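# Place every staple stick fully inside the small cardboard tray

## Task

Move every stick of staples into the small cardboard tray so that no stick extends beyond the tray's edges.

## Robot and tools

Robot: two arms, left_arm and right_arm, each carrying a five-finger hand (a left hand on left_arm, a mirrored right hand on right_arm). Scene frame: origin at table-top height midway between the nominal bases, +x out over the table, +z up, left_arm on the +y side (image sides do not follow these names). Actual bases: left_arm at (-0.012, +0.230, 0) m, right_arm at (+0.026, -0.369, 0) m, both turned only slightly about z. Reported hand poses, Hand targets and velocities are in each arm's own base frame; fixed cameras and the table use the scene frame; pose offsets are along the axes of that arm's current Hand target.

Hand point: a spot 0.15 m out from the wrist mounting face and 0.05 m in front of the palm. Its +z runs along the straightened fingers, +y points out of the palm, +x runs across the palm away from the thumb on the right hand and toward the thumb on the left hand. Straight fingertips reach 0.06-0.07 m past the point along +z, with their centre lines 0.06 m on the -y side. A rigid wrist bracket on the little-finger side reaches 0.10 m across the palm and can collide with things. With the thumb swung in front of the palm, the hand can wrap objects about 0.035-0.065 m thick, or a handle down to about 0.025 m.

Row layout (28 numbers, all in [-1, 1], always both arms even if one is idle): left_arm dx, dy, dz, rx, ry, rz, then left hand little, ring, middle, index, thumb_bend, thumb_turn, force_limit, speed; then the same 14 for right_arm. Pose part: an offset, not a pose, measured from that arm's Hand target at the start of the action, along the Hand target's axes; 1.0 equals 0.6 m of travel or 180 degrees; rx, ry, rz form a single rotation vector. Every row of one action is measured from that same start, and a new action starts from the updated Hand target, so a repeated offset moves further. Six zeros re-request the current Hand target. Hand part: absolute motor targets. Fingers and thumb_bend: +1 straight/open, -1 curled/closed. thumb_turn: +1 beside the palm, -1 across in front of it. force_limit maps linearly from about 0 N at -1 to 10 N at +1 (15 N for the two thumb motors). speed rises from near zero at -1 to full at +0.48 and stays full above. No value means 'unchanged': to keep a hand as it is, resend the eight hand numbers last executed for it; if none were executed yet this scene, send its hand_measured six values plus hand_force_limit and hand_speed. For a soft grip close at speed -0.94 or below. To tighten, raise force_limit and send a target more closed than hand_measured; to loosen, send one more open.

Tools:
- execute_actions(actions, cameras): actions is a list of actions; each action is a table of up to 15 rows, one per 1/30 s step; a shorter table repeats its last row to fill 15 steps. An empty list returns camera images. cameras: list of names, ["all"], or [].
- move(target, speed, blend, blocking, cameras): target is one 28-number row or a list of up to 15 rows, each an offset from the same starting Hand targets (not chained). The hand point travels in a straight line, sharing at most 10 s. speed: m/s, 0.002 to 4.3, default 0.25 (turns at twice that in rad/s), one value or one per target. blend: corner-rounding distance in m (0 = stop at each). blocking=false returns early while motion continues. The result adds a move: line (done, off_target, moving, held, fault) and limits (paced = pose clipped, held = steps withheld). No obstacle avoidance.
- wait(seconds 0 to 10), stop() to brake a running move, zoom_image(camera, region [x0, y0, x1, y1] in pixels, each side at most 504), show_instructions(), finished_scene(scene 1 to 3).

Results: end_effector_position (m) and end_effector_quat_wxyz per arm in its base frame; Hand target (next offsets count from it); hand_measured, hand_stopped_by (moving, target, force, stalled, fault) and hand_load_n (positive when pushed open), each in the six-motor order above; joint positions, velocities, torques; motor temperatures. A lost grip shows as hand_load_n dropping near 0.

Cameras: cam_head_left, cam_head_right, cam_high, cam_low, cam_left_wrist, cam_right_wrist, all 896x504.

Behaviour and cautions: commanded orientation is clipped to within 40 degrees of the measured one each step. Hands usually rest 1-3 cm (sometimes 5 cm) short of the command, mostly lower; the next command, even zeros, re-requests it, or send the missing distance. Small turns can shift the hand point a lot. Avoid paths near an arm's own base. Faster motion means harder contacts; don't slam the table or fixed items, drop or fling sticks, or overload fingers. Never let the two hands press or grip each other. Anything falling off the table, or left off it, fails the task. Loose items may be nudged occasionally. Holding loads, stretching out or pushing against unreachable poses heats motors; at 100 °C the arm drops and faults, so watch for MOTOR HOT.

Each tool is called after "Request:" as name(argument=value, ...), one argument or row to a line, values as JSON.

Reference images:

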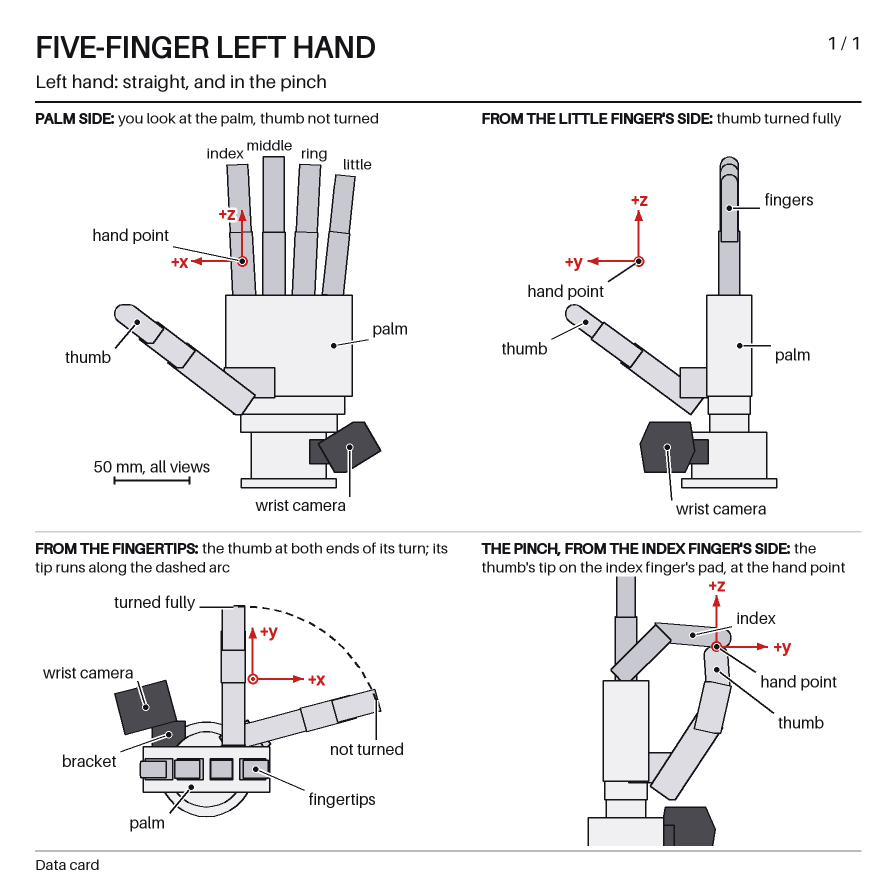

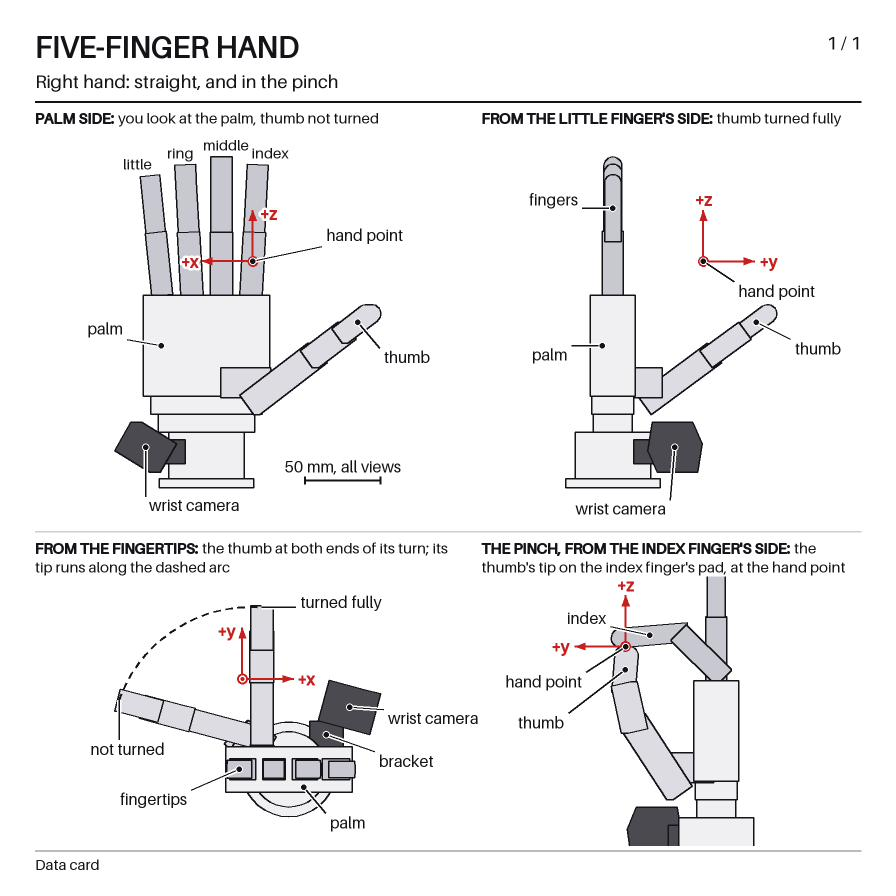

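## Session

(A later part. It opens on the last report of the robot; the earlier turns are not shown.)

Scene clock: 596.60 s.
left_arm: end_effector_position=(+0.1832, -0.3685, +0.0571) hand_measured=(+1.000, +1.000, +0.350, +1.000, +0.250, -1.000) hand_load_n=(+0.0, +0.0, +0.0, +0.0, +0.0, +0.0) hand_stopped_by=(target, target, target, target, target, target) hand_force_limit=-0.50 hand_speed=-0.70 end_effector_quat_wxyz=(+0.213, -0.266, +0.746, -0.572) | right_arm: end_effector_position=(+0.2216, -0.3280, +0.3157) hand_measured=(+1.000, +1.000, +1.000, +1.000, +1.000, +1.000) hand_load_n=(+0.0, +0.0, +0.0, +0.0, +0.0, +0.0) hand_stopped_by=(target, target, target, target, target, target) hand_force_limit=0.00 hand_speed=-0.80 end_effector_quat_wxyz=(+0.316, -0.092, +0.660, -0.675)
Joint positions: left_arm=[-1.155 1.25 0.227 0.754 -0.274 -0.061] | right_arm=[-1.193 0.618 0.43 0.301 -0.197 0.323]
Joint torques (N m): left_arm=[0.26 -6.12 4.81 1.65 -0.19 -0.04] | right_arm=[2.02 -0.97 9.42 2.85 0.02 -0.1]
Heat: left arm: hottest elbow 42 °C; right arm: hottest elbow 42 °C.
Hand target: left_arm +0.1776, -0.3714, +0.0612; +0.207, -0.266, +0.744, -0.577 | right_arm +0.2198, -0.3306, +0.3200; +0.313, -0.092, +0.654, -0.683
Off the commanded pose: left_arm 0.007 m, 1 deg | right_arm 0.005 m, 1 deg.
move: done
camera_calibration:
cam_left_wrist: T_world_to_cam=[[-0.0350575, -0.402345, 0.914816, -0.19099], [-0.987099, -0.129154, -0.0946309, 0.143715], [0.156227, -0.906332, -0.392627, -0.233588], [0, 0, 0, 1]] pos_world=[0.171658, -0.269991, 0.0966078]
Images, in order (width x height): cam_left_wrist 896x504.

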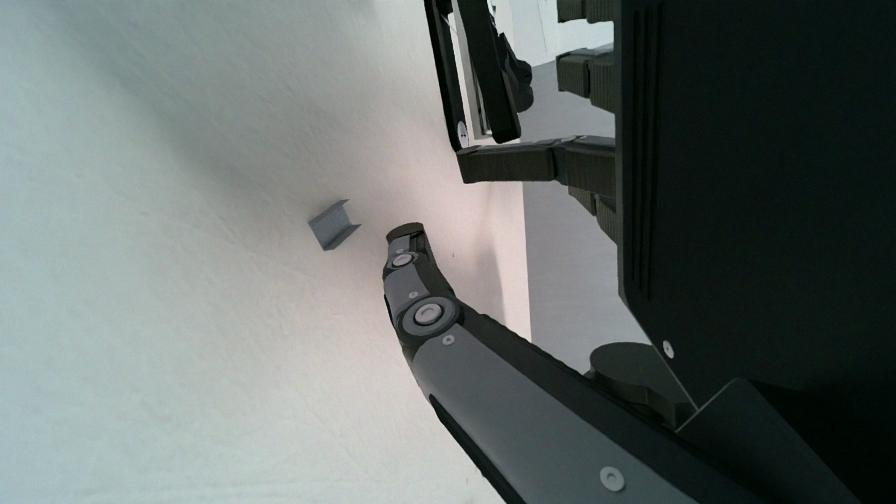

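Request:
move(
  target=[0.0055,0.0565,0.0145,0,0,0,1,1,0.35,1,0.25,-1,-0.5,-0.7,0,0,0,0,0,0,1,1,1,1,1,1,0,-0.8],
  speed=0.06,
  cameras=["cam_left_wrist"],
)

Request:
zoom_image(
  camera="cam_left_wrist",
  region=[300, 130, 480, 270],
)

Scene clock: 606.20 s.
left_arm: end_effector_position=(+0.1809, -0.3694, +0.0241) hand_measured=(+1.000, +1.000, +0.350, +1.000, +0.250, -1.000) hand_load_n=(+0.0, +0.0, +0.0, +0.0, +0.0, +0.0) hand_stopped_by=(target, target, target, target, target, target) hand_force_limit=-0.50 hand_speed=-0.70 end_effector_quat_wxyz=(+0.213, -0.267, +0.747, -0.570) | right_arm: end_effector_position=(+0.2216, -0.3280, +0.3157) hand_measured=(+1.000, +1.000, +1.000, +1.000, +1.000, +1.000) hand_load_n=(+0.0, +0.0, +0.0, +0.0, +0.0, -0.5) hand_stopped_by=(target, target, target, target, target, target) hand_force_limit=0.00 hand_speed=-0.80 end_effector_quat_wxyz=(+0.316, -0.092, +0.660, -0.675)
Joint positions: left_arm=[-1.167 1.449 0.206 0.969 -0.286 -0.065] | right_arm=[-1.193 0.618 0.43 0.301 -0.197 0.323]
Joint torques (N m): left_arm=[0.26 -6.12 3.37 2.73 -0.21 -0.02] | right_arm=[1.44 -1.32 9.2 2.91 0.05 -0.07]
Heat: left arm: hottest elbow 41 °C; right arm: hottest elbow 42 °C.
Hand target: left_arm +0.1752, -0.3736, +0.0264; +0.207, -0.266, +0.744, -0.577 | right_arm +0.2198, -0.3306, +0.3200; +0.313, -0.092, +0.654, -0.683
Off the commanded pose: left_arm 0.007 m, 1 deg | right_arm 0.005 m, 1 deg.
move: done
camera_calibration:
cam_left_wrist: T_world_to_cam=[[-0.0324313, -0.404517, 0.913955, -0.162563], [-0.987044, -0.130803, -0.0929183, 0.137547], [0.157135, -0.905128, -0.395034, -0.24672], [0, 0, 0, 1]] pos_world=[0.169261, -0.271081, 0.0638933]
Images, in order (width x height): cam_left_wrist 896x504.

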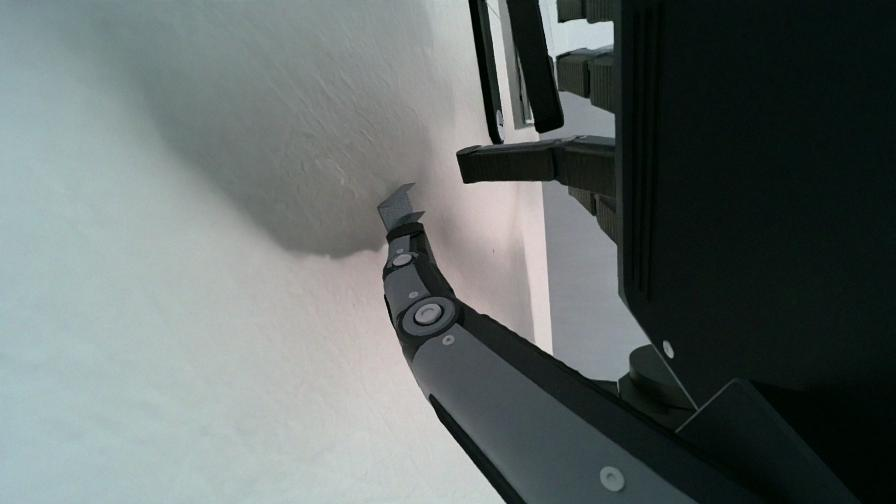

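Scaled by 2.800 from the camera's 896x504 image, which has a finer 1280x720 frame.

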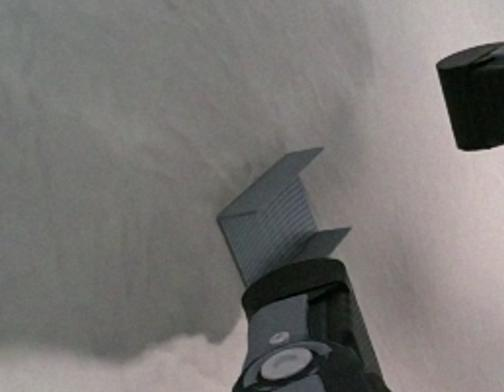

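Request:
move(
  target=[0.002,0.0133,0.0018,0,0,0,1,1,0.35,1,0.25,-1,-0.5,-0.7,0,0,0,0,0,0,1,1,1,1,1,1,0,-0.8],
  speed=0.05,
  cameras=["cam_left_wrist"],
)

Request:
zoom_image(
  camera="cam_left_wrist",
  region=[300, 130, 480, 270],
)

Scene clock: 611.57 s.
left_arm: end_effector_position=(+0.1804, -0.3716, +0.0187) hand_measured=(+1.000, +1.000, +0.350, +1.000, +0.250, -1.000) hand_load_n=(+0.0, +0.0, +0.0, +0.0, +0.0, +0.0) hand_stopped_by=(target, target, target, target, target, target) hand_force_limit=-0.50 hand_speed=-0.70 end_effector_quat_wxyz=(+0.213, -0.267, +0.745, -0.573) | right_arm: end_effector_position=(+0.2216, -0.3280, +0.3157) hand_measured=(+1.000, +1.000, +1.000, +1.000, +1.000, +1.000) hand_load_n=(+0.0, +0.0, +0.0, +0.0, +0.0, +0.0) hand_stopped_by=(target, target, target, target, target, target) hand_force_limit=0.00 hand_speed=-0.80 end_effector_quat_wxyz=(+0.316, -0.092, +0.660, -0.675)
Joint positions: left_arm=[-1.173 1.497 0.206 1.025 -0.292 -0.067] | right_arm=[-1.193 0.618 0.43 0.301 -0.197 0.323]
Joint torques (N m): left_arm=[-0.09 -6.07 2.54 2.73 -0.24 0.01] | right_arm=[1.2 -1.44 9.2 2.77 0.06 -0.08]
Heat: left arm: hottest elbow 41 °C; right arm: hottest elbow 42 °C.
Hand target: left_arm +0.1737, -0.3736, +0.0182; +0.207, -0.266, +0.744, -0.577 | right_arm +0.2198, -0.3306, +0.3200; +0.313, -0.092, +0.654, -0.683
Off the commanded pose: left_arm 0.007 m, 1 deg | right_arm 0.005 m, 1 deg.
move: done
camera_calibration:
cam_left_wrist: T_world_to_cam=[[-0.034972, -0.398816, 0.916364, -0.155967], [-0.986766, -0.131489, -0.094885, 0.136027], [0.158334, -0.907555, -0.38894, -0.251974], [0, 0, 0, 1]] pos_world=[0.168668, -0.272996, 0.0578271]
Images, in order (width x height): cam_left_wrist 896x504.

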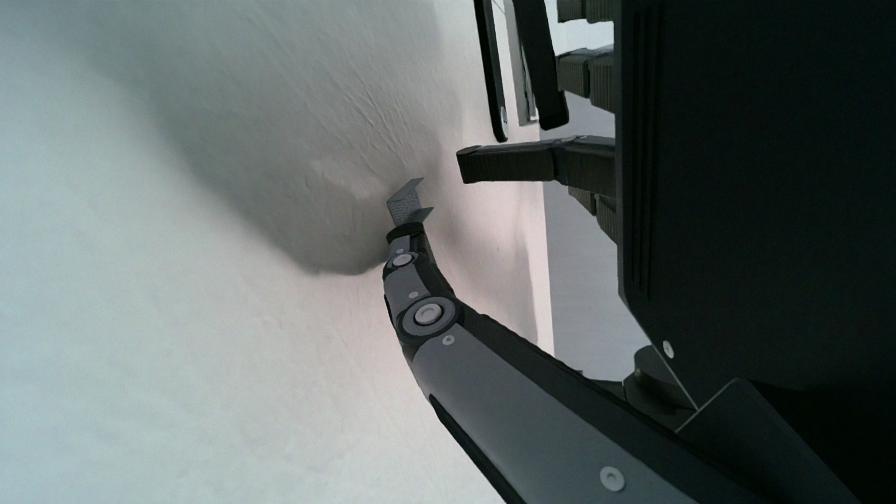

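Scaled by 2.800 from the camera's 896x504 image, which has a finer 1280x720 frame.

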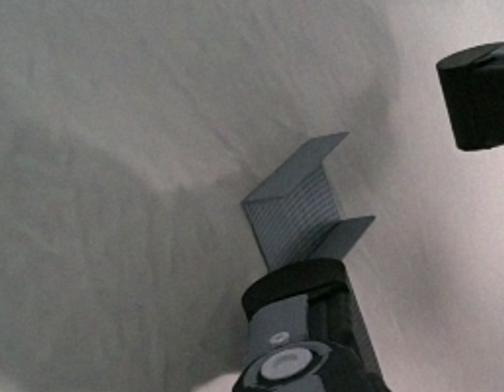

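Request:
move(
  target=[0.0,0.0088,-0.0012,0,0,0,1,1,0.35,1,0.25,-1,-0.5,-0.7,0,0,0,0,0,0,1,1,1,1,1,1,0,-0.8],
  speed=0.05,
  cameras=["cam_left_wrist"],
)

Request:
zoom_image(
  camera="cam_left_wrist",
  region=[300, 130, 480, 270],
)

Scene clock: 616.87 s.
left_arm: end_effector_position=(+0.1794, -0.3696, +0.0158) hand_measured=(+1.000, +1.000, +0.350, +1.000, +0.250, -1.000) hand_load_n=(+0.0, +0.0, +0.0, +0.0, -0.5, -0.5) hand_stopped_by=(target, target, target, target, target, target) hand_force_limit=-0.50 hand_speed=-0.70 end_effector_quat_wxyz=(+0.214, -0.268, +0.743, -0.575) | right_arm: end_effector_position=(+0.2216, -0.3280, +0.3157) hand_measured=(+1.000, +1.000, +1.000, +1.000, +1.000, +1.000) hand_load_n=(+0.0, +0.0, +0.0, +0.0, +0.0, -0.5) hand_stopped_by=(target, target, target, target, target, target) hand_force_limit=0.00 hand_speed=-0.80 end_effector_quat_wxyz=(+0.316, -0.092, +0.660, -0.675)
Joint positions: left_arm=[-1.174 1.523 0.197 1.065 -0.296 -0.067] | right_arm=[-1.193 0.618 0.43 0.301 -0.197 0.323]
Joint torques (N m): left_arm=[-0.03 -5.48 2.41 2.58 -0.17 -0.05] | right_arm=[1.38 -1.55 9.33 2.7 0.06 -0.1]
Heat: left arm: hottest elbow 40 °C; right arm: hottest elbow 42 °C.
Hand target: left_arm +0.1724, -0.3721, +0.0134; +0.207, -0.266, +0.744, -0.577 | right_arm +0.2198, -0.3306, +0.3200; +0.313, -0.092, +0.654, -0.683
Off the commanded pose: left_arm 0.008 m, 1 deg | right_arm 0.005 m, 1 deg.
move: done
camera_calibration:
cam_left_wrist: T_world_to_cam=[[-0.0366806, -0.393625, 0.918539, -0.150426], [-0.986238, -0.13402, -0.0968162, 0.134036], [0.161212, -0.909449, -0.383291, -0.252525], [0, 0, 0, 1]] pos_world=[0.167384, -0.270906, 0.0543585]
Images, in order (width x height): cam_left_wrist 896x504.

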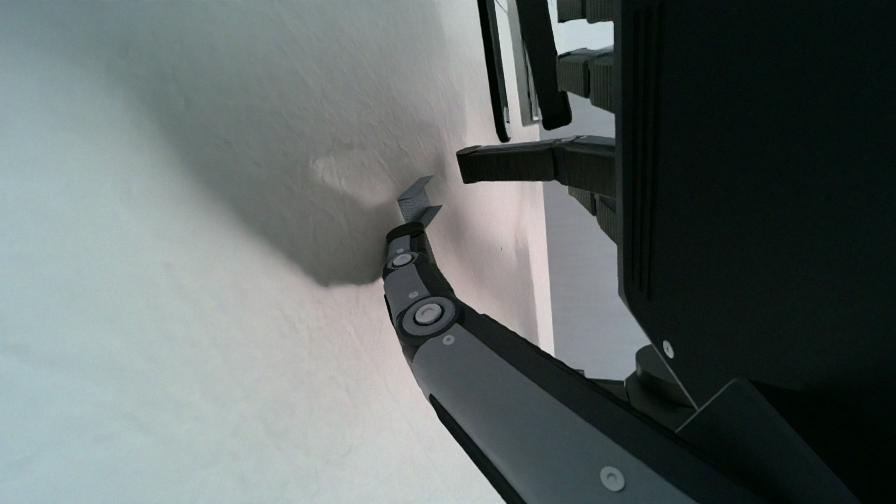

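Scaled by 2.800 from the camera's 896x504 image, which has a finer 1280x720 frame.

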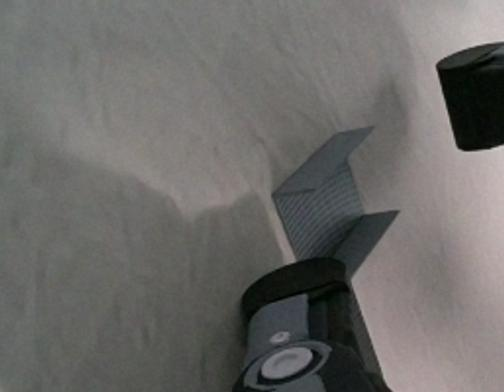

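Request:
move(
  target=[0,0,0,0,0,0,1,1,0.1,1,0.25,-1,-0.5,-0.9,0,0,0,0,0,0,1,1,1,1,1,1,0,-0.8],
  speed=0.05,
  cameras=["cam_left_wrist"],
)

Request:
zoom_image(
  camera="cam_left_wrist",
  region=[300, 130, 480, 270],
)

Scene clock: 620.50 s.
left_arm: end_effector_position=(+0.1794, -0.3697, +0.0158) hand_measured=(+1.000, +1.000, +0.100, +1.000, +0.250, -1.000) hand_load_n=(+0.0, +0.0, +0.5, +0.0, -0.5, +0.0) hand_stopped_by=(target, target, target, target, target, target) hand_force_limit=-0.50 hand_speed=-0.90 end_effector_quat_wxyz=(+0.214, -0.268, +0.743, -0.575) | right_arm: end_effector_position=(+0.2216, -0.3280, +0.3157) hand_measured=(+1.000, +1.000, +1.000, +1.000, +1.000, +1.000) hand_load_n=(+0.0, +0.0, +0.0, -0.5, +0.0, +0.0) hand_stopped_by=(target, target, target, target, target, target) hand_force_limit=0.00 hand_speed=-0.80 end_effector_quat_wxyz=(+0.316, -0.092, +0.660, -0.675)
Joint positions: left_arm=[-1.174 1.523 0.197 1.065 -0.296 -0.068] | right_arm=[-1.193 0.618 0.43 0.301 -0.197 0.323]
Joint torques (N m): left_arm=[0.15 -5.42 2.5 2.51 -0.26 -0.02] | right_arm=[1.9 -1.67 9.28 2.96 0.01 -0.11]
Heat: left arm: hottest elbow 40 °C; right arm: hottest elbow 42 °C.
Hand target: left_arm +0.1724, -0.3721, +0.0134; +0.207, -0.266, +0.744, -0.577 | right_arm +0.2198, -0.3306, +0.3200; +0.313, -0.092, +0.654, -0.683
Off the commanded pose: left_arm 0.008 m, 1 deg | right_arm 0.005 m, 1 deg.
move: done
camera_calibration:
cam_left_wrist: T_world_to_cam=[[-0.0363988, -0.393417, 0.91864, -0.150331], [-0.986246, -0.134163, -0.096534, 0.133974], [0.161225, -0.909518, -0.383122, -0.252593], [0, 0, 0, 1]] pos_world=[0.167384, -0.270907, 0.0542591]
Images, in order (width x height): cam_left_wrist 896x504.

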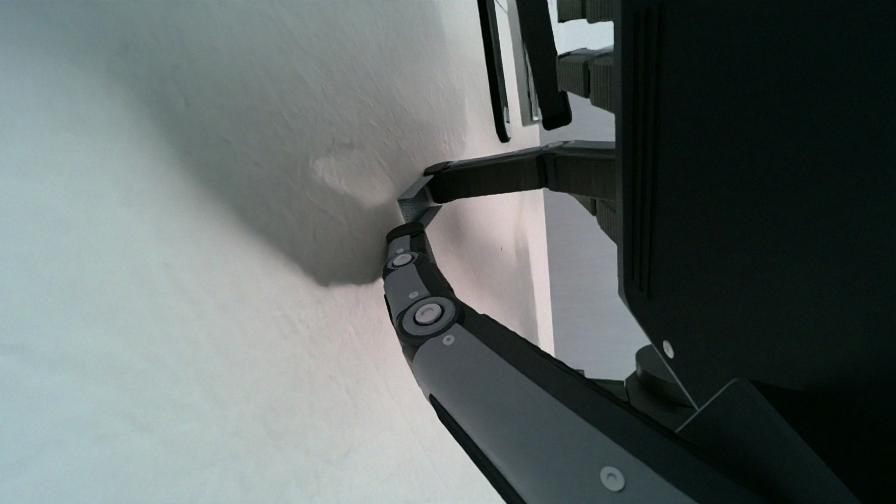

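Scaled by 2.800 from the camera's 896x504 image, which has a finer 1280x720 frame.

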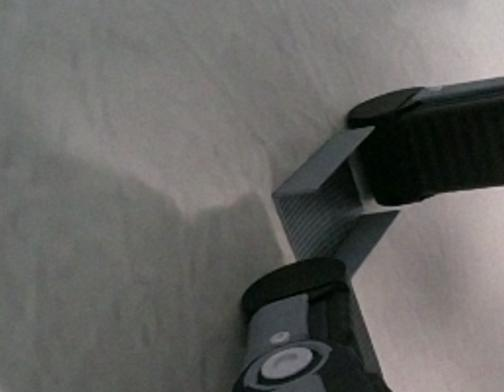

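Request:
move(
  target=[0,0,0,0,0,0,1,1,-0.1,1,0.25,-1,-0.5,-0.92,0,0,0,0,0,0,1,1,1,1,1,1,0,-0.8],
  speed=0.05,
  cameras=["cam_left_wrist"],
)

Request:
zoom_image(
  camera="cam_left_wrist",
  region=[300, 130, 480, 270],
)

Scene clock: 624.03 s.
left_arm: end_effector_position=(+0.1797, -0.3704, +0.0173) hand_measured=(+1.000, +1.000, -0.062, +1.000, +0.250, -1.000) hand_load_n=(+0.0, +0.0, +2.5, +0.0, +0.5, +1.0) hand_stopped_by=(target, target, force, target, target, target) hand_force_limit=-0.50 hand_speed=-0.92 end_effector_quat_wxyz=(+0.214, -0.268, +0.741, -0.578) | right_arm: end_effector_position=(+0.2216, -0.3280, +0.3157) hand_measured=(+1.000, +1.000, +1.000, +1.000, +1.000, +1.000) hand_load_n=(+0.0, +0.0, +0.0, +0.0, +0.0, -0.5) hand_stopped_by=(target, target, target, target, target, target) hand_force_limit=0.00 hand_speed=-0.80 end_effector_quat_wxyz=(+0.316, -0.092, +0.660, -0.675)
Joint positions: left_arm=[-1.174 1.523 0.197 1.071 -0.296 -0.068] | right_arm=[-1.193 0.618 0.43 0.301 -0.197 0.323]
Joint torques (N m): left_arm=[0.03 -5.71 2.56 2.35 -0.22 0.01] | right_arm=[2.14 -1.26 9.02 2.81 0.02 -0.11]
Heat: left arm: hottest elbow 40 °C; right arm: hottest elbow 42 °C.
Hand target: left_arm +0.1724, -0.3721, +0.0133; +0.207, -0.266, +0.744, -0.577 | right_arm +0.2198, -0.3306, +0.3200; +0.313, -0.092, +0.654, -0.683
Off the commanded pose: left_arm 0.008 m, 1 deg | right_arm 0.005 m, 1 deg.
move: done
camera_calibration:
cam_left_wrist: T_world_to_cam=[[-0.0384205, -0.387698, 0.920986, -0.149621], [-0.986024, -0.134816, -0.0978857, 0.134058], [0.162114, -0.911875, -0.3771, -0.253858], [0, 0, 0, 1]] pos_world=[0.16759, -0.271421, 0.0551918]
Images, in order (width x height): cam_left_wrist 896x504.

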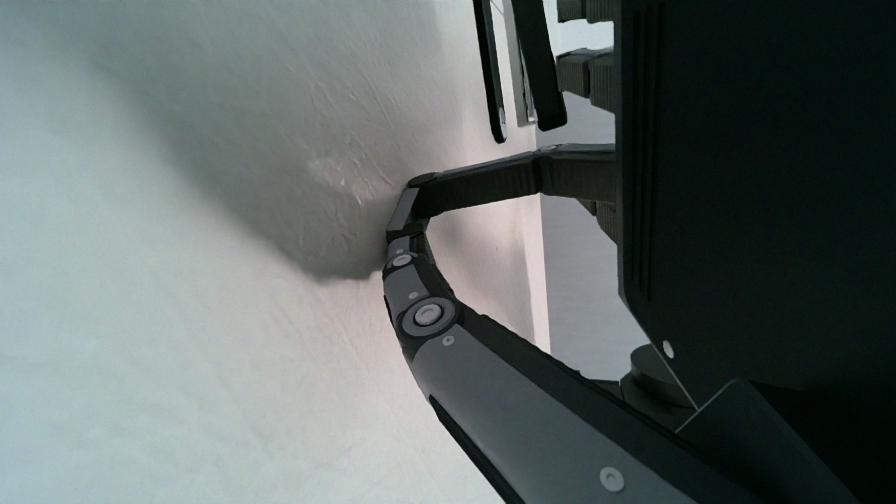

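Scaled by 2.800 from the camera's 896x504 image, which has a finer 1280x720 frame.

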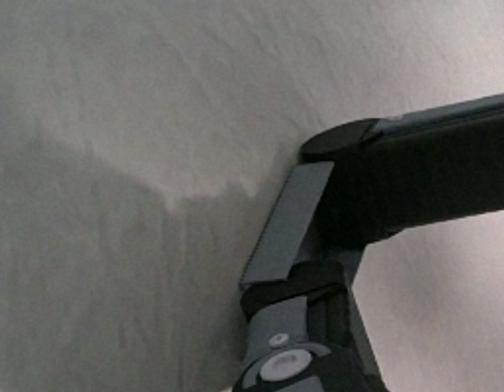

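Request:
move(
  target=[0,-0.113,-0.029,0,0,0,1,1,-0.1,1,0.25,-1,-0.5,-0.92,0,0,0,0,0,0,1,1,1,1,1,1,0,-0.8],
  speed=0.06,
  cameras=["cam_left_wrist"],
)

Request:
zoom_image(
  camera="cam_left_wrist",
  region=[300, 130, 480, 270],
)

Scene clock: 629.67 s.
left_arm: end_effector_position=(+0.1712, -0.3518, +0.0625) hand_measured=(+1.000, +1.000, -0.062, +1.000, +0.250, -1.000) hand_load_n=(+0.0, +0.0, +2.0, +0.0, +1.5, +1.0) hand_stopped_by=(target, target, force, target, target, target) hand_force_limit=-0.50 hand_speed=-0.92 end_effector_quat_wxyz=(+0.212, -0.268, +0.756, -0.558) | right_arm: end_effector_position=(+0.2216, -0.3280, +0.3157) hand_measured=(+1.000, +1.000, +1.000, +1.000, +1.000, +1.000) hand_load_n=(+0.0, +0.0, +0.0, +0.0, +0.0, +0.0) hand_stopped_by=(target, target, target, target, target, target) hand_force_limit=0.00 hand_speed=-0.80 end_effector_quat_wxyz=(+0.316, -0.092, +0.660, -0.675)
Joint positions: left_arm=[-1.176 1.114 0.205 0.604 -0.296 -0.069] | right_arm=[-1.193 0.618 0.43 0.301 -0.197 0.323]
Joint torques (N m): left_arm=[-0.09 -5.07 8.72 1.58 -0.17 -0.02] | right_arm=[1.96 -0.79 9.31 2.82 0.08 -0.07]
Heat: left arm: hottest elbow 40 °C; right arm: hottest elbow 42 °C.
Hand target: left_arm +0.1723, -0.3721, +0.0833; +0.207, -0.266, +0.744, -0.577 | right_arm +0.2198, -0.3306, +0.3200; +0.313, -0.092, +0.654, -0.683
Off the commanded pose: left_arm 0.029 m, 3 deg | right_arm 0.005 m, 1 deg.
move: off_target (left_arm)
camera_calibration:
cam_left_wrist: T_world_to_cam=[[-0.0206171, -0.429935, 0.902624, -0.20107], [-0.988029, -0.129296, -0.0841537, 0.134046], [0.152886, -0.893554, -0.422122, -0.207588], [0, 0, 0, 1]] pos_world=[0.160033, -0.254607, 0.105143]
Images, in order (width x height): cam_left_wrist 896x504.

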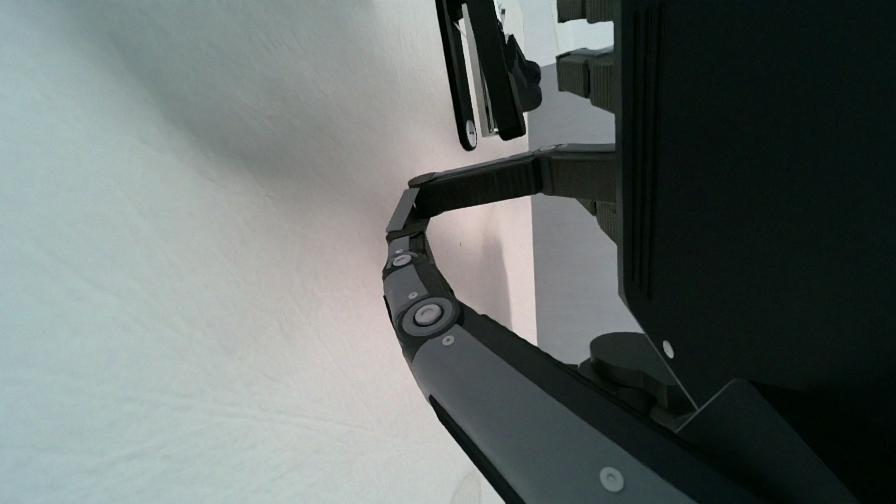

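Scaled by 2.800 from the camera's 896x504 image, which has a finer 1280x720 frame.

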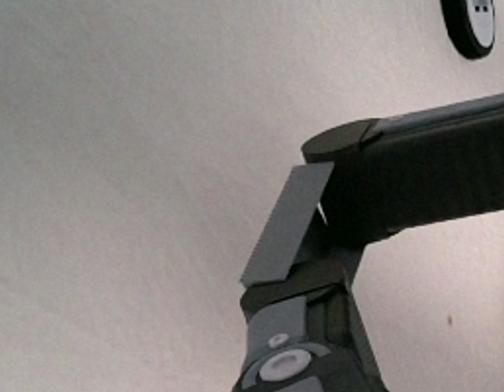

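Request:
move(
  target=[
    [-0.0024,-0.1027,-0.002,0,0,0,1,1,-0.1,1,0.25,-1,-0.5,-0.92,0,0,0,0,0,0,1,1,1,1,1,1,0,-0.8],
    [-0.128,-0.2558,0.595,0,-0.1077,-0.0276,1,1,-0.1,1,0.25,-1,-0.5,-0.92,0,0,0,0,0,0,1,1,1,1,1,1,0,-0.8],
  ],
  speed=0.15,
  blend=0.03,
  cameras=["cam_left_wrist","cam_high"],
)

Scene clock: 645.23 s.
left_arm: end_effector_position=(+0.4557, -0.6126, +0.1227) hand_measured=(+1.000, +1.000, -0.062, +1.000, +0.250, -1.000) hand_load_n=(+0.0, +0.0, +2.0, +0.0, +1.0, +1.0) hand_stopped_by=(target, target, force, target, target, target) hand_force_limit=-0.50 hand_speed=-0.92 end_effector_quat_wxyz=(+0.300, -0.381, +0.703, -0.519) | right_arm: end_effector_position=(+0.2216, -0.3280, +0.3157) hand_measured=(+1.000, +1.000, +1.000, +1.000, +1.000, +1.000) hand_load_n=(+0.0, +0.0, +0.0, +0.0, +0.0, +0.0) hand_stopped_by=(target, target, target, target, target, target) hand_force_limit=0.00 hand_speed=-0.80 end_effector_quat_wxyz=(+0.316, -0.092, +0.660, -0.675)
Joint positions: left_arm=[-0.991 1.894 1.314 0.269 -0.423 -0.104] | right_arm=[-1.193 0.618 0.43 0.301 -0.197 0.323]
Joint torques (N m): left_arm=[1.49 -17.32 11.08 1.48 -0.35 -0.05] | right_arm=[1.14 -1.44 9.22 2.84 0.03 -0.06]
Heat: left arm: hottest elbow 42 °C; right arm: hottest elbow 42 °C.
Hand target: left_arm +0.4750, -0.6204, +0.1435; +0.304, -0.391, +0.686, -0.533 | right_arm +0.2198, -0.3306, +0.3200; +0.313, -0.092, +0.654, -0.683
Off the commanded pose: left_arm 0.030 m, 3 deg | right_arm 0.005 m, 1 deg.
move: off_target (left_arm)
camera_calibration:
cam_left_wrist: T_world_to_cam=[[0.105841, -0.414963, 0.903661, -0.410242], [-0.89813, -0.429948, -0.0922396, 0.16228], [0.426803, -0.801842, -0.418196, -0.527777], [0, 0, 0, 1]] pos_world=[0.414426, -0.523657, 0.164974]
Images, in order (width x height): cam_high 896x504, cam_left_wrist 896x504.

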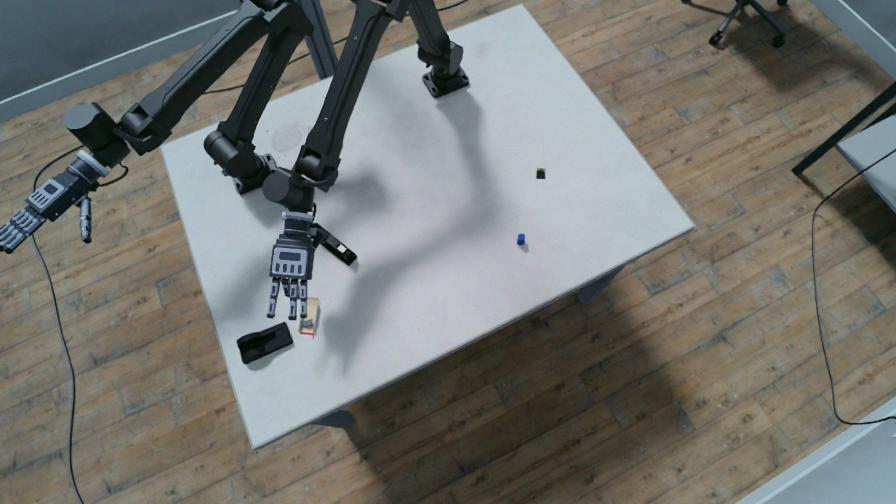

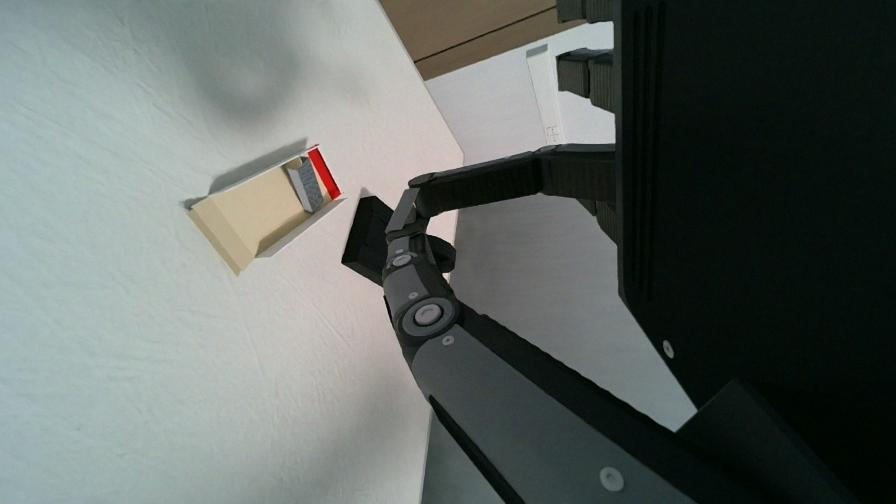

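Request:
zoom_image(
  camera="cam_left_wrist",
  region=[160, 110, 440, 290],
)

Scaled by 1.800 from the camera's 896x504 image, which has a finer 1280x720 frame.

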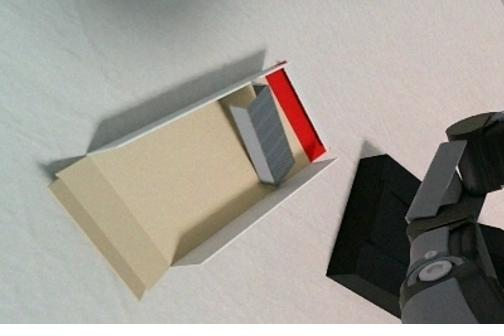

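Request:
move(
  target=[-0.0101,0.0762,0.0756,0,0,0,1,1,-0.1,1,0.25,-1,-0.5,-0.92,0,0,0,0,0,0,1,1,1,1,1,1,0,-0.8],
  speed=0.1,
  cameras=["cam_left_wrist"],
)

Request:
zoom_image(
  camera="cam_left_wrist",
  region=[220, 90, 500, 270],
)

Scene clock: 702.57 s.
left_arm: end_effector_position=(+0.4853, -0.6197, +0.0624) hand_measured=(+1.000, +1.000, -0.062, +1.000, +0.250, -1.000) hand_load_n=(+0.0, +0.0, +2.0, +0.0, +1.0, +1.0) hand_stopped_by=(target, target, force, target, target, target) hand_force_limit=-0.50 hand_speed=-0.92 end_effector_quat_wxyz=(+0.300, -0.388, +0.707, -0.510) | right_arm: end_effector_position=(+0.2216, -0.3280, +0.3157) hand_measured=(+1.000, +1.000, +1.000, +1.000, +1.000, +1.000) hand_load_n=(+0.0, +0.0, +0.0, +0.0, +0.0, +0.0) hand_stopped_by=(target, target, target, target, target, target) hand_force_limit=0.00 hand_speed=-0.80 end_effector_quat_wxyz=(+0.316, -0.092, +0.660, -0.675)
Joint positions: left_arm=[-0.959 2.033 1.367 0.334 -0.401 -0.104] | right_arm=[-1.193 0.618 0.43 0.301 -0.197 0.323]
Joint torques (N m): left_arm=[2.55 -18.2 10.36 2.69 -0.03 0.09] | right_arm=[1.79 -1.49 9.21 2.74 0.01 -0.14]
Motor temperatures (°C): left_arm=[30 36 52 29 27 29] | right_arm=[31 25 42 25 26 25]
Heat: left arm: hottest elbow 52 °C; right arm: hottest elbow 42 °C.
Hand target: left_arm +0.5061, -0.6317, +0.0881; +0.304, -0.391, +0.686, -0.533 | right_arm +0.2198, -0.3306, +0.3200; +0.313, -0.092, +0.654, -0.683
Off the commanded pose: left_arm 0.035 m, 4 deg | right_arm 0.005 m, 1 deg.
move: off_target (left_arm)
camera_calibration:
cam_left_wrist: T_world_to_cam=[[0.126134, -0.4249, 0.89641, -0.377379], [-0.894767, -0.438914, -0.0821434, 0.172452], [0.428349, -0.791717, -0.435548, -0.56476], [0, 0, 0, 1]] pos_world=[0.443819, -0.531786, 0.106472]
Images, in order (width x height): cam_left_wrist 896x504.

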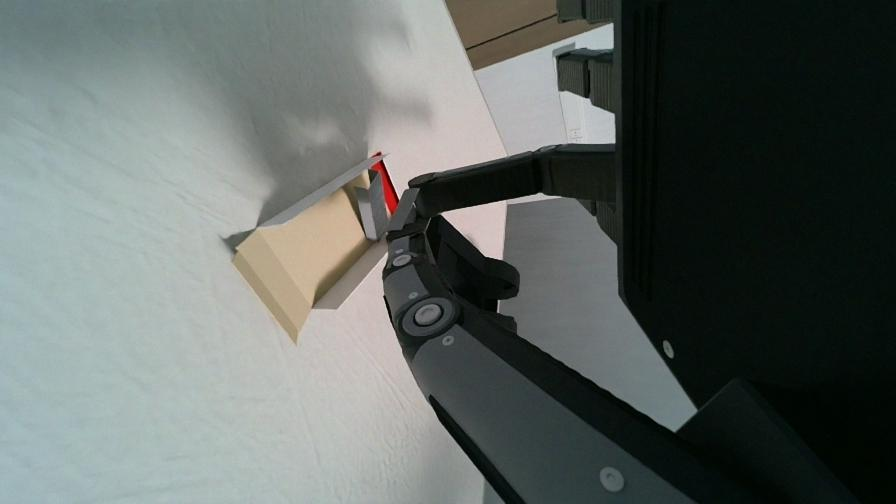

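Scaled by 1.800 from the camera's 896x504 image, which has a finer 1280x720 frame.

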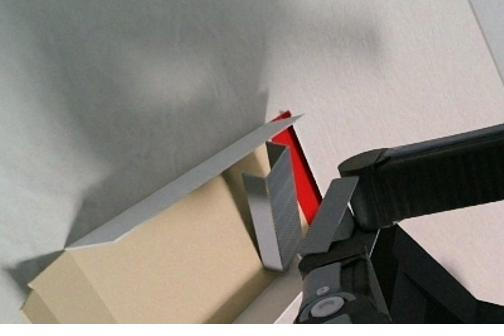

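Request:
move(
  target=[0.0073,0.04,0.0185,0,0,0,1,1,-0.1,1,0.25,-1,-0.5,-0.92,0,0,0,0,0,0,1,1,1,1,1,1,0,-0.8],
  speed=0.06,
  cameras=["cam_left_wrist"],
)

Request:
zoom_image(
  camera="cam_left_wrist",
  region=[240, 110, 520, 290],
)

Scene clock: 721.20 s.
left_arm: end_effector_position=(+0.4888, -0.6247, +0.0362) hand_measured=(+1.000, +1.000, -0.062, +1.000, +0.250, -1.000) hand_load_n=(+0.0, +0.0, +2.0, +0.0, +1.0, +1.0) hand_stopped_by=(target, target, force, target, target, target) hand_force_limit=-0.50 hand_speed=-0.92 end_effector_quat_wxyz=(+0.300, -0.388, +0.707, -0.510) | right_arm: end_effector_position=(+0.2216, -0.3280, +0.3157) hand_measured=(+1.000, +1.000, +1.000, +1.000, +1.000, +1.000) hand_load_n=(+0.0, +0.0, +0.0, +0.0, +0.0, +0.0) hand_stopped_by=(target, target, target, target, target, target) hand_force_limit=0.00 hand_speed=-0.80 end_effector_quat_wxyz=(+0.316, -0.092, +0.660, -0.675)
Joint positions: left_arm=[-0.959 2.088 1.379 0.376 -0.401 -0.104] | right_arm=[-1.193 0.618 0.43 0.301 -0.197 0.323]
Joint torques (N m): left_arm=[1.26 -19.49 10.22 2.36 -0.09 0.05] | right_arm=[2.37 -1.38 9.26 2.99 0.08 -0.09]
Heat: left arm: hottest elbow 49 °C; right arm: hottest elbow 42 °C.
Hand target: left_arm +0.5081, -0.6380, +0.0620; +0.304, -0.391, +0.686, -0.533 | right_arm +0.2198, -0.3306, +0.3200; +0.313, -0.092, +0.654, -0.683
Off the commanded pose: left_arm 0.035 m, 4 deg | right_arm 0.005 m, 1 deg.
move: off_target (left_arm)
camera_calibration:
cam_left_wrist: T_world_to_cam=[[0.126713, -0.425722, 0.895938, -0.357337], [-0.894826, -0.438826, -0.0819603, 0.171267], [0.428053, -0.791323, -0.436552, -0.581196], [0, 0, 0, 1]] pos_world=[0.447317, -0.536884, 0.0804668]
Images, in order (width x height): cam_left_wrist 896x504.

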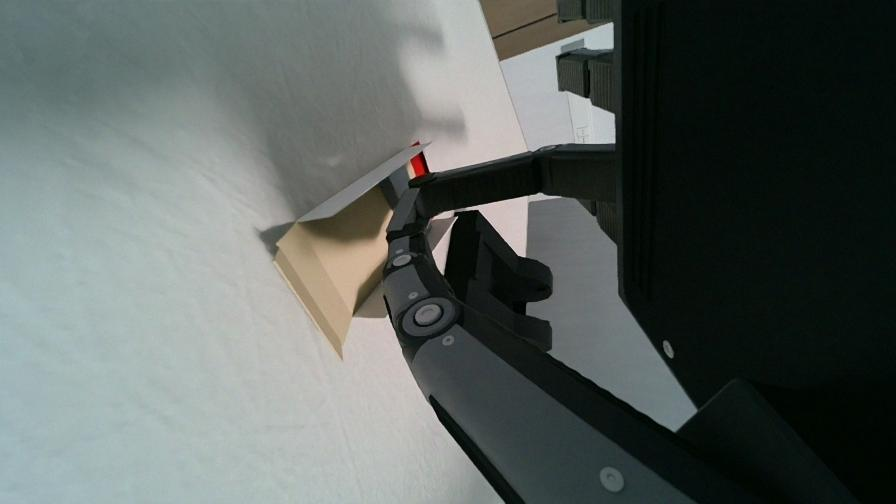

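Scaled by 1.800 from the camera's 896x504 image, which has a finer 1280x720 frame.

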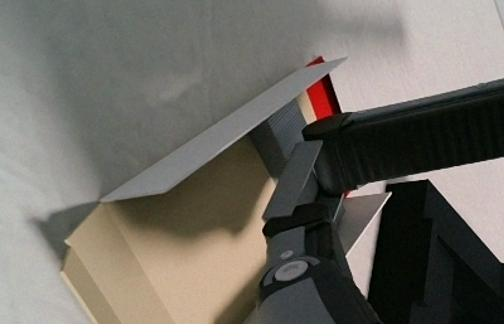

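Request:
move(
  target=[0.0,0.0232,-0.0068,0,0,0,1,1,-0.1,1,0.25,-1,-0.5,-0.92,0,0,0,0,0,0,1,1,1,1,1,1,0,-0.8],
  speed=0.05,
  cameras=["cam_left_wrist"],
)

Request:
zoom_image(
  camera="cam_left_wrist",
  region=[240, 110, 520, 290],
)

Scene clock: 728.07 s.
left_arm: end_effector_position=(+0.4914, -0.6283, +0.0427) hand_measured=(+1.000, +1.000, -0.062, +1.000, +0.250, -1.000) hand_load_n=(+0.0, +0.0, +2.0, -0.5, +1.0, +1.0) hand_stopped_by=(target, target, force, target, target, target) hand_force_limit=-0.50 hand_speed=-0.92 end_effector_quat_wxyz=(+0.301, -0.387, +0.698, -0.522) | right_arm: end_effector_position=(+0.2216, -0.3280, +0.3157) hand_measured=(+1.000, +1.000, +1.000, +1.000, +1.000, +1.000) hand_load_n=(+0.0, -0.5, +0.0, +0.0, +0.0, -0.5) hand_stopped_by=(target, target, target, target, target, target) hand_force_limit=0.00 hand_speed=-0.80 end_effector_quat_wxyz=(+0.316, -0.092, +0.660, -0.675)
Joint positions: left_arm=[-0.959 2.09 1.379 0.41 -0.401 -0.104] | right_arm=[-1.193 0.618 0.43 0.301 -0.197 0.323]
Joint torques (N m): left_arm=[1.79 -18.14 8.59 2.67 -0.2 0.1] | right_arm=[1.49 -1.79 9.33 2.96 0.04 -0.12]
Heat: left arm: hottest elbow 49 °C; right arm: hottest elbow 42 °C.
Hand target: left_arm +0.5017, -0.6342, +0.0496; +0.304, -0.391, +0.686, -0.533 | right_arm +0.2198, -0.3306, +0.3200; +0.313, -0.092, +0.654, -0.683
Off the commanded pose: left_arm 0.014 m, 2 deg | right_arm 0.005 m, 1 deg.
move: off_target (left_arm)
camera_calibration:
cam_left_wrist: T_world_to_cam=[[0.11038, -0.402391, 0.908789, -0.342782], [-0.893105, -0.441366, -0.0869512, 0.17039], [0.436097, -0.802046, -0.408095, -0.594259], [0, 0, 0, 1]] pos_world=[0.449167, -0.539351, 0.0838187]
Images, in order (width x height): cam_left_wrist 896x504.

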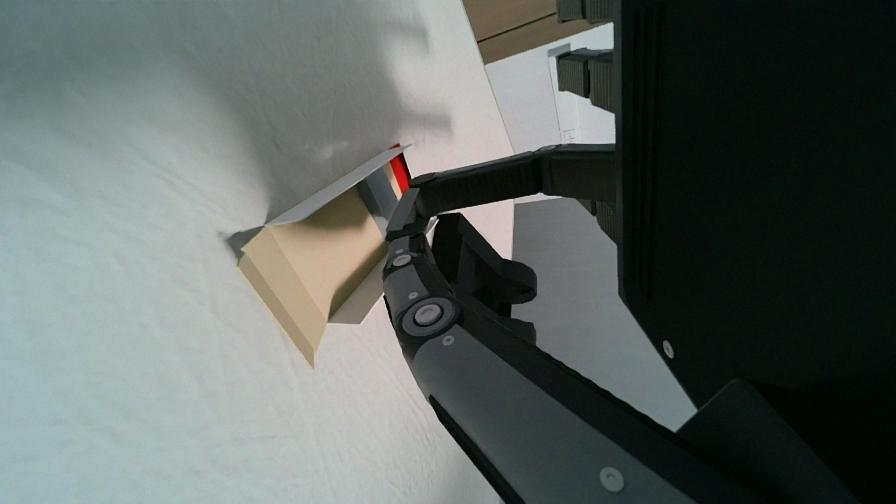

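Scaled by 1.800 from the camera's 896x504 image, which has a finer 1280x720 frame.

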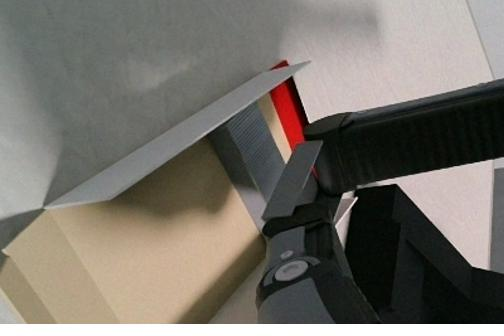

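Request:
move(
  target=[0.0,0.0195,-0.0088,0,0,0,1,1,-0.1,1,0.25,-1,-0.5,-0.92,0,0,0,0,0,0,1,1,1,1,1,1,0,-0.8],
  speed=0.05,
  cameras=[],
)

Scene clock: 733.80 s.
left_arm: end_effector_position=(+0.4933, -0.6293, +0.0446) hand_measured=(+1.000, +1.000, -0.062, +1.000, +0.250, -1.000) hand_load_n=(+0.0, +0.0, +2.0, +0.0, +1.0, +1.0) hand_stopped_by=(target, target, force, target, target, target) hand_force_limit=-0.50 hand_speed=-0.92 end_effector_quat_wxyz=(+0.304, -0.388, +0.690, -0.530) | right_arm: end_effector_position=(+0.2216, -0.3280, +0.3157) hand_measured=(+1.000, +1.000, +1.000, +1.000, +1.000, +1.000) hand_load_n=(+0.0, +0.0, +0.0, +0.0, +0.0, -0.5) hand_stopped_by=(target, target, target, target, target, target) hand_force_limit=0.00 hand_speed=-0.80 end_effector_quat_wxyz=(+0.316, -0.092, +0.660, -0.675)
Joint positions: left_arm=[-0.959 2.094 1.375 0.44 -0.406 -0.104] | right_arm=[-1.193 0.618 0.43 0.301 -0.197 0.323]
Joint torques (N m): left_arm=[2.2 -17.67 6.52 2.43 -0.3 0.07] | right_arm=[1.9 -1.32 9.21 2.76 -0.01 -0.08]
Heat: left arm: hottest elbow 48 °C; right arm: hottest elbow 42 °C.
Hand target: left_arm +0.4948, -0.6301, +0.0394; +0.304, -0.391, +0.686, -0.533 | right_arm +0.2198, -0.3306, +0.3200; +0.313, -0.092, +0.654, -0.683
Off the commanded pose: left_arm 0.005 m, 1 deg | right_arm 0.005 m, 1 deg.
move: done
No camera images: "cameras" was empty.

Request:
move(
  target=[0.0,0.0373,-0.0113,0,0,0,1,1,-0.1,1,0.25,-1,-0.5,-0.92,0,0,0,0,0,0,1,1,1,1,1,1,0,-0.8],
  speed=0.05,
  cameras=[],
)

Scene clock: 737.93 s.
left_arm: end_effector_position=(+0.4893, -0.6209, +0.0300) hand_measured=(+1.000, +1.000, -0.062, +1.000, +0.250, -1.000) hand_load_n=(+0.0, +0.0, +2.0, +0.0, +1.5, +1.0) hand_stopped_by=(target, target, force, target, target, target) hand_force_limit=-0.50 hand_speed=-0.92 end_effector_quat_wxyz=(+0.307, -0.390, +0.686, -0.533) | right_arm: end_effector_position=(+0.2216, -0.3280, +0.3157) hand_measured=(+1.000, +1.000, +1.000, +1.000, +1.000, +1.000) hand_load_n=(+0.0, +0.0, +0.0, +0.0, +0.0, -0.5) hand_stopped_by=(target, target, target, target, target, target) hand_force_limit=0.00 hand_speed=-0.80 end_effector_quat_wxyz=(+0.316, -0.092, +0.660, -0.675)
Joint positions: left_arm=[-0.959 2.105 1.335 0.501 -0.414 -0.105] | right_arm=[-1.193 0.618 0.43 0.301 -0.197 0.323]
Joint torques (N m): left_arm=[-0.15 -17.79 5.96 2.61 -0.19 0.01] | right_arm=[1.49 -1.67 9.21 3 0.01 -0.1]
Heat: left arm: hottest elbow 48 °C; right arm: hottest elbow 42 °C.
Hand target: left_arm +0.4844, -0.6239, +0.0194; +0.304, -0.391, +0.686, -0.533 | right_arm +0.2198, -0.3306, +0.3200; +0.313, -0.092, +0.654, -0.683
Off the commanded pose: left_arm 0.012 m, 0 deg | right_arm 0.005 m, 1 deg.
move: off_target (left_arm)
No camera images: "cameras" was empty.

Request:
move(
  target=[0.0112,0.0127,0.0042,0,0,0,1,1,-0.1,1,0.25,-1,-0.5,-0.92,0,0,0,0,0,0,1,1,1,1,1,1,0,-0.8],
  speed=0.05,
  cameras=["cam_left_wrist"],
)

Request:
zoom_image(
  camera="cam_left_wrist",
  region=[260, 110, 540, 290],
)

Scene clock: 744.33 s.
left_arm: end_effector_position=(+0.4912, -0.6208, +0.0291) hand_measured=(+1.000, +1.000, -0.062, +1.000, +0.250, -1.000) hand_load_n=(+0.0, +0.0, +2.0, +0.0, +1.0, +1.0) hand_stopped_by=(target, target, force, target, target, target) hand_force_limit=-0.50 hand_speed=-0.92 end_effector_quat_wxyz=(+0.311, -0.392, +0.680, -0.535) | right_arm: end_effector_position=(+0.2216, -0.3280, +0.3157) hand_measured=(+1.000, +1.000, +1.000, +1.000, +1.000, +1.000) hand_load_n=(+0.0, +0.0, +0.0, +0.0, +0.0, +0.0) hand_stopped_by=(target, target, target, target, target, target) hand_force_limit=0.00 hand_speed=-0.80 end_effector_quat_wxyz=(+0.316, -0.092, +0.660, -0.675)
Joint positions: left_arm=[-0.959 2.112 1.335 0.519 -0.424 -0.105] | right_arm=[-1.193 0.618 0.43 0.301 -0.197 0.323]
Joint torques (N m): left_arm=[0.62 -16.38 6.64 2.09 -0.17 0.02] | right_arm=[1.73 -1.38 9.25 2.91 0.05 -0.03]
Motor temperatures (°C): left_arm=[30 37 47 29 27 29] | right_arm=[31 25 42 25 26 25]
Heat: left arm: hottest elbow 47 °C; right arm: hottest elbow 42 °C.
Hand target: left_arm +0.4814, -0.6299, +0.0114; +0.304, -0.391, +0.686, -0.533 | right_arm +0.2198, -0.3306, +0.3200; +0.313, -0.092, +0.654, -0.683
Off the commanded pose: left_arm 0.022 m, 1 deg | right_arm 0.005 m, 1 deg.
move: off_target (left_arm)
camera_calibration:
cam_left_wrist: T_world_to_cam=[[0.0919826, -0.370908, 0.924103, -0.299316], [-0.880361, -0.463946, -0.0985856, 0.152342], [0.4653, -0.804476, -0.369208, -0.610725], [0, 0, 0, 1]] pos_world=[0.445818, -0.531654, 0.0661333]
Images, in order (width x height): cam_left_wrist 896x504.

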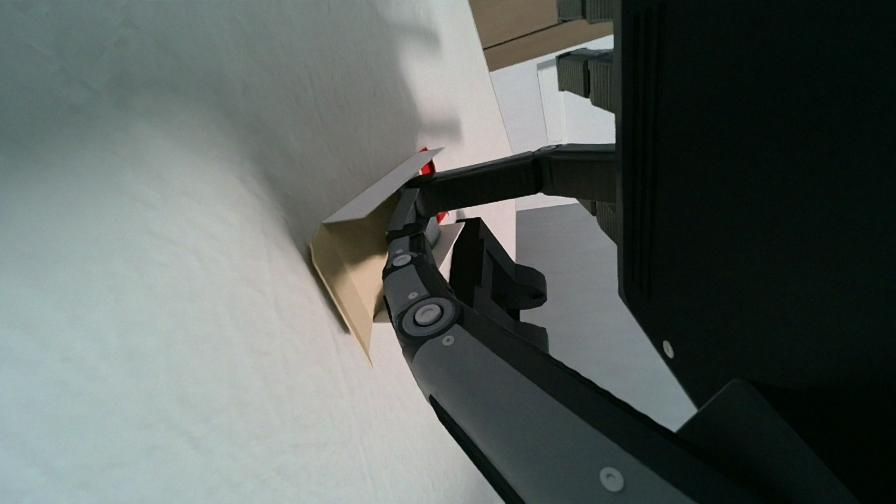

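Scaled by 1.800 from the camera's 896x504 image, which has a finer 1280x720 frame.

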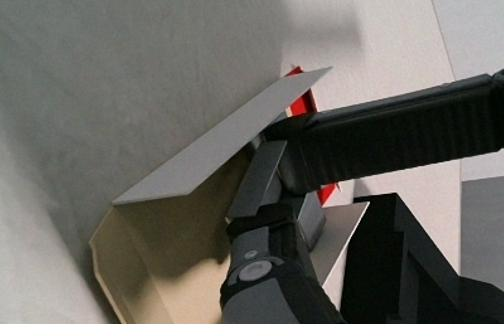

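Request:
move(
  target=[0.0128,0.0005,-0.002,0,0,0,1,1,-0.1,1,0.25,-1,-0.5,-0.92,0,0,0,0,0,0,1,1,1,1,1,1,0,-0.8],
  speed=0.05,
  cameras=[],
)

Scene clock: 755.43 s.
left_arm: end_effector_position=(+0.4884, -0.6225, +0.0288) hand_measured=(+1.000, +1.000, -0.062, +1.000, +0.250, -1.000) hand_load_n=(+0.0, +0.0, +2.0, +0.0, +1.0, +1.0) hand_stopped_by=(target, target, force, target, target, target) hand_force_limit=-0.50 hand_speed=-0.92 end_effector_quat_wxyz=(+0.313, -0.394, +0.679, -0.535) | right_arm: end_effector_position=(+0.2216, -0.3280, +0.3157) hand_measured=(+1.000, +1.000, +1.000, +1.000, +1.000, +1.000) hand_load_n=(+0.0, +0.0, +0.0, +0.0, +0.0, -0.5) hand_stopped_by=(target, target, target, target, target, target) hand_force_limit=0.00 hand_speed=-0.80 end_effector_quat_wxyz=(+0.316, -0.092, +0.660, -0.675)
Joint positions: left_arm=[-0.967 2.113 1.335 0.519 -0.438 -0.109] | right_arm=[-1.193 0.618 0.43 0.301 -0.197 0.323]
Joint torques (N m): left_arm=[0.09 -16.03 7.34 1.69 -0.13 -0.03] | right_arm=[1.49 -0.97 9.37 2.74 0.03 -0.11]
Heat: left arm: hottest elbow 46 °C; right arm: hottest elbow 42 °C.
Hand target: left_arm +0.4765, -0.6359, +0.0114; +0.304, -0.391, +0.686, -0.533 | right_arm +0.2198, -0.3306, +0.3200; +0.313, -0.092, +0.654, -0.683
Off the commanded pose: left_arm 0.025 m, 1 deg | right_arm 0.005 m, 1 deg.
move: off_target (left_arm)
No camera images: "cameras" was empty.


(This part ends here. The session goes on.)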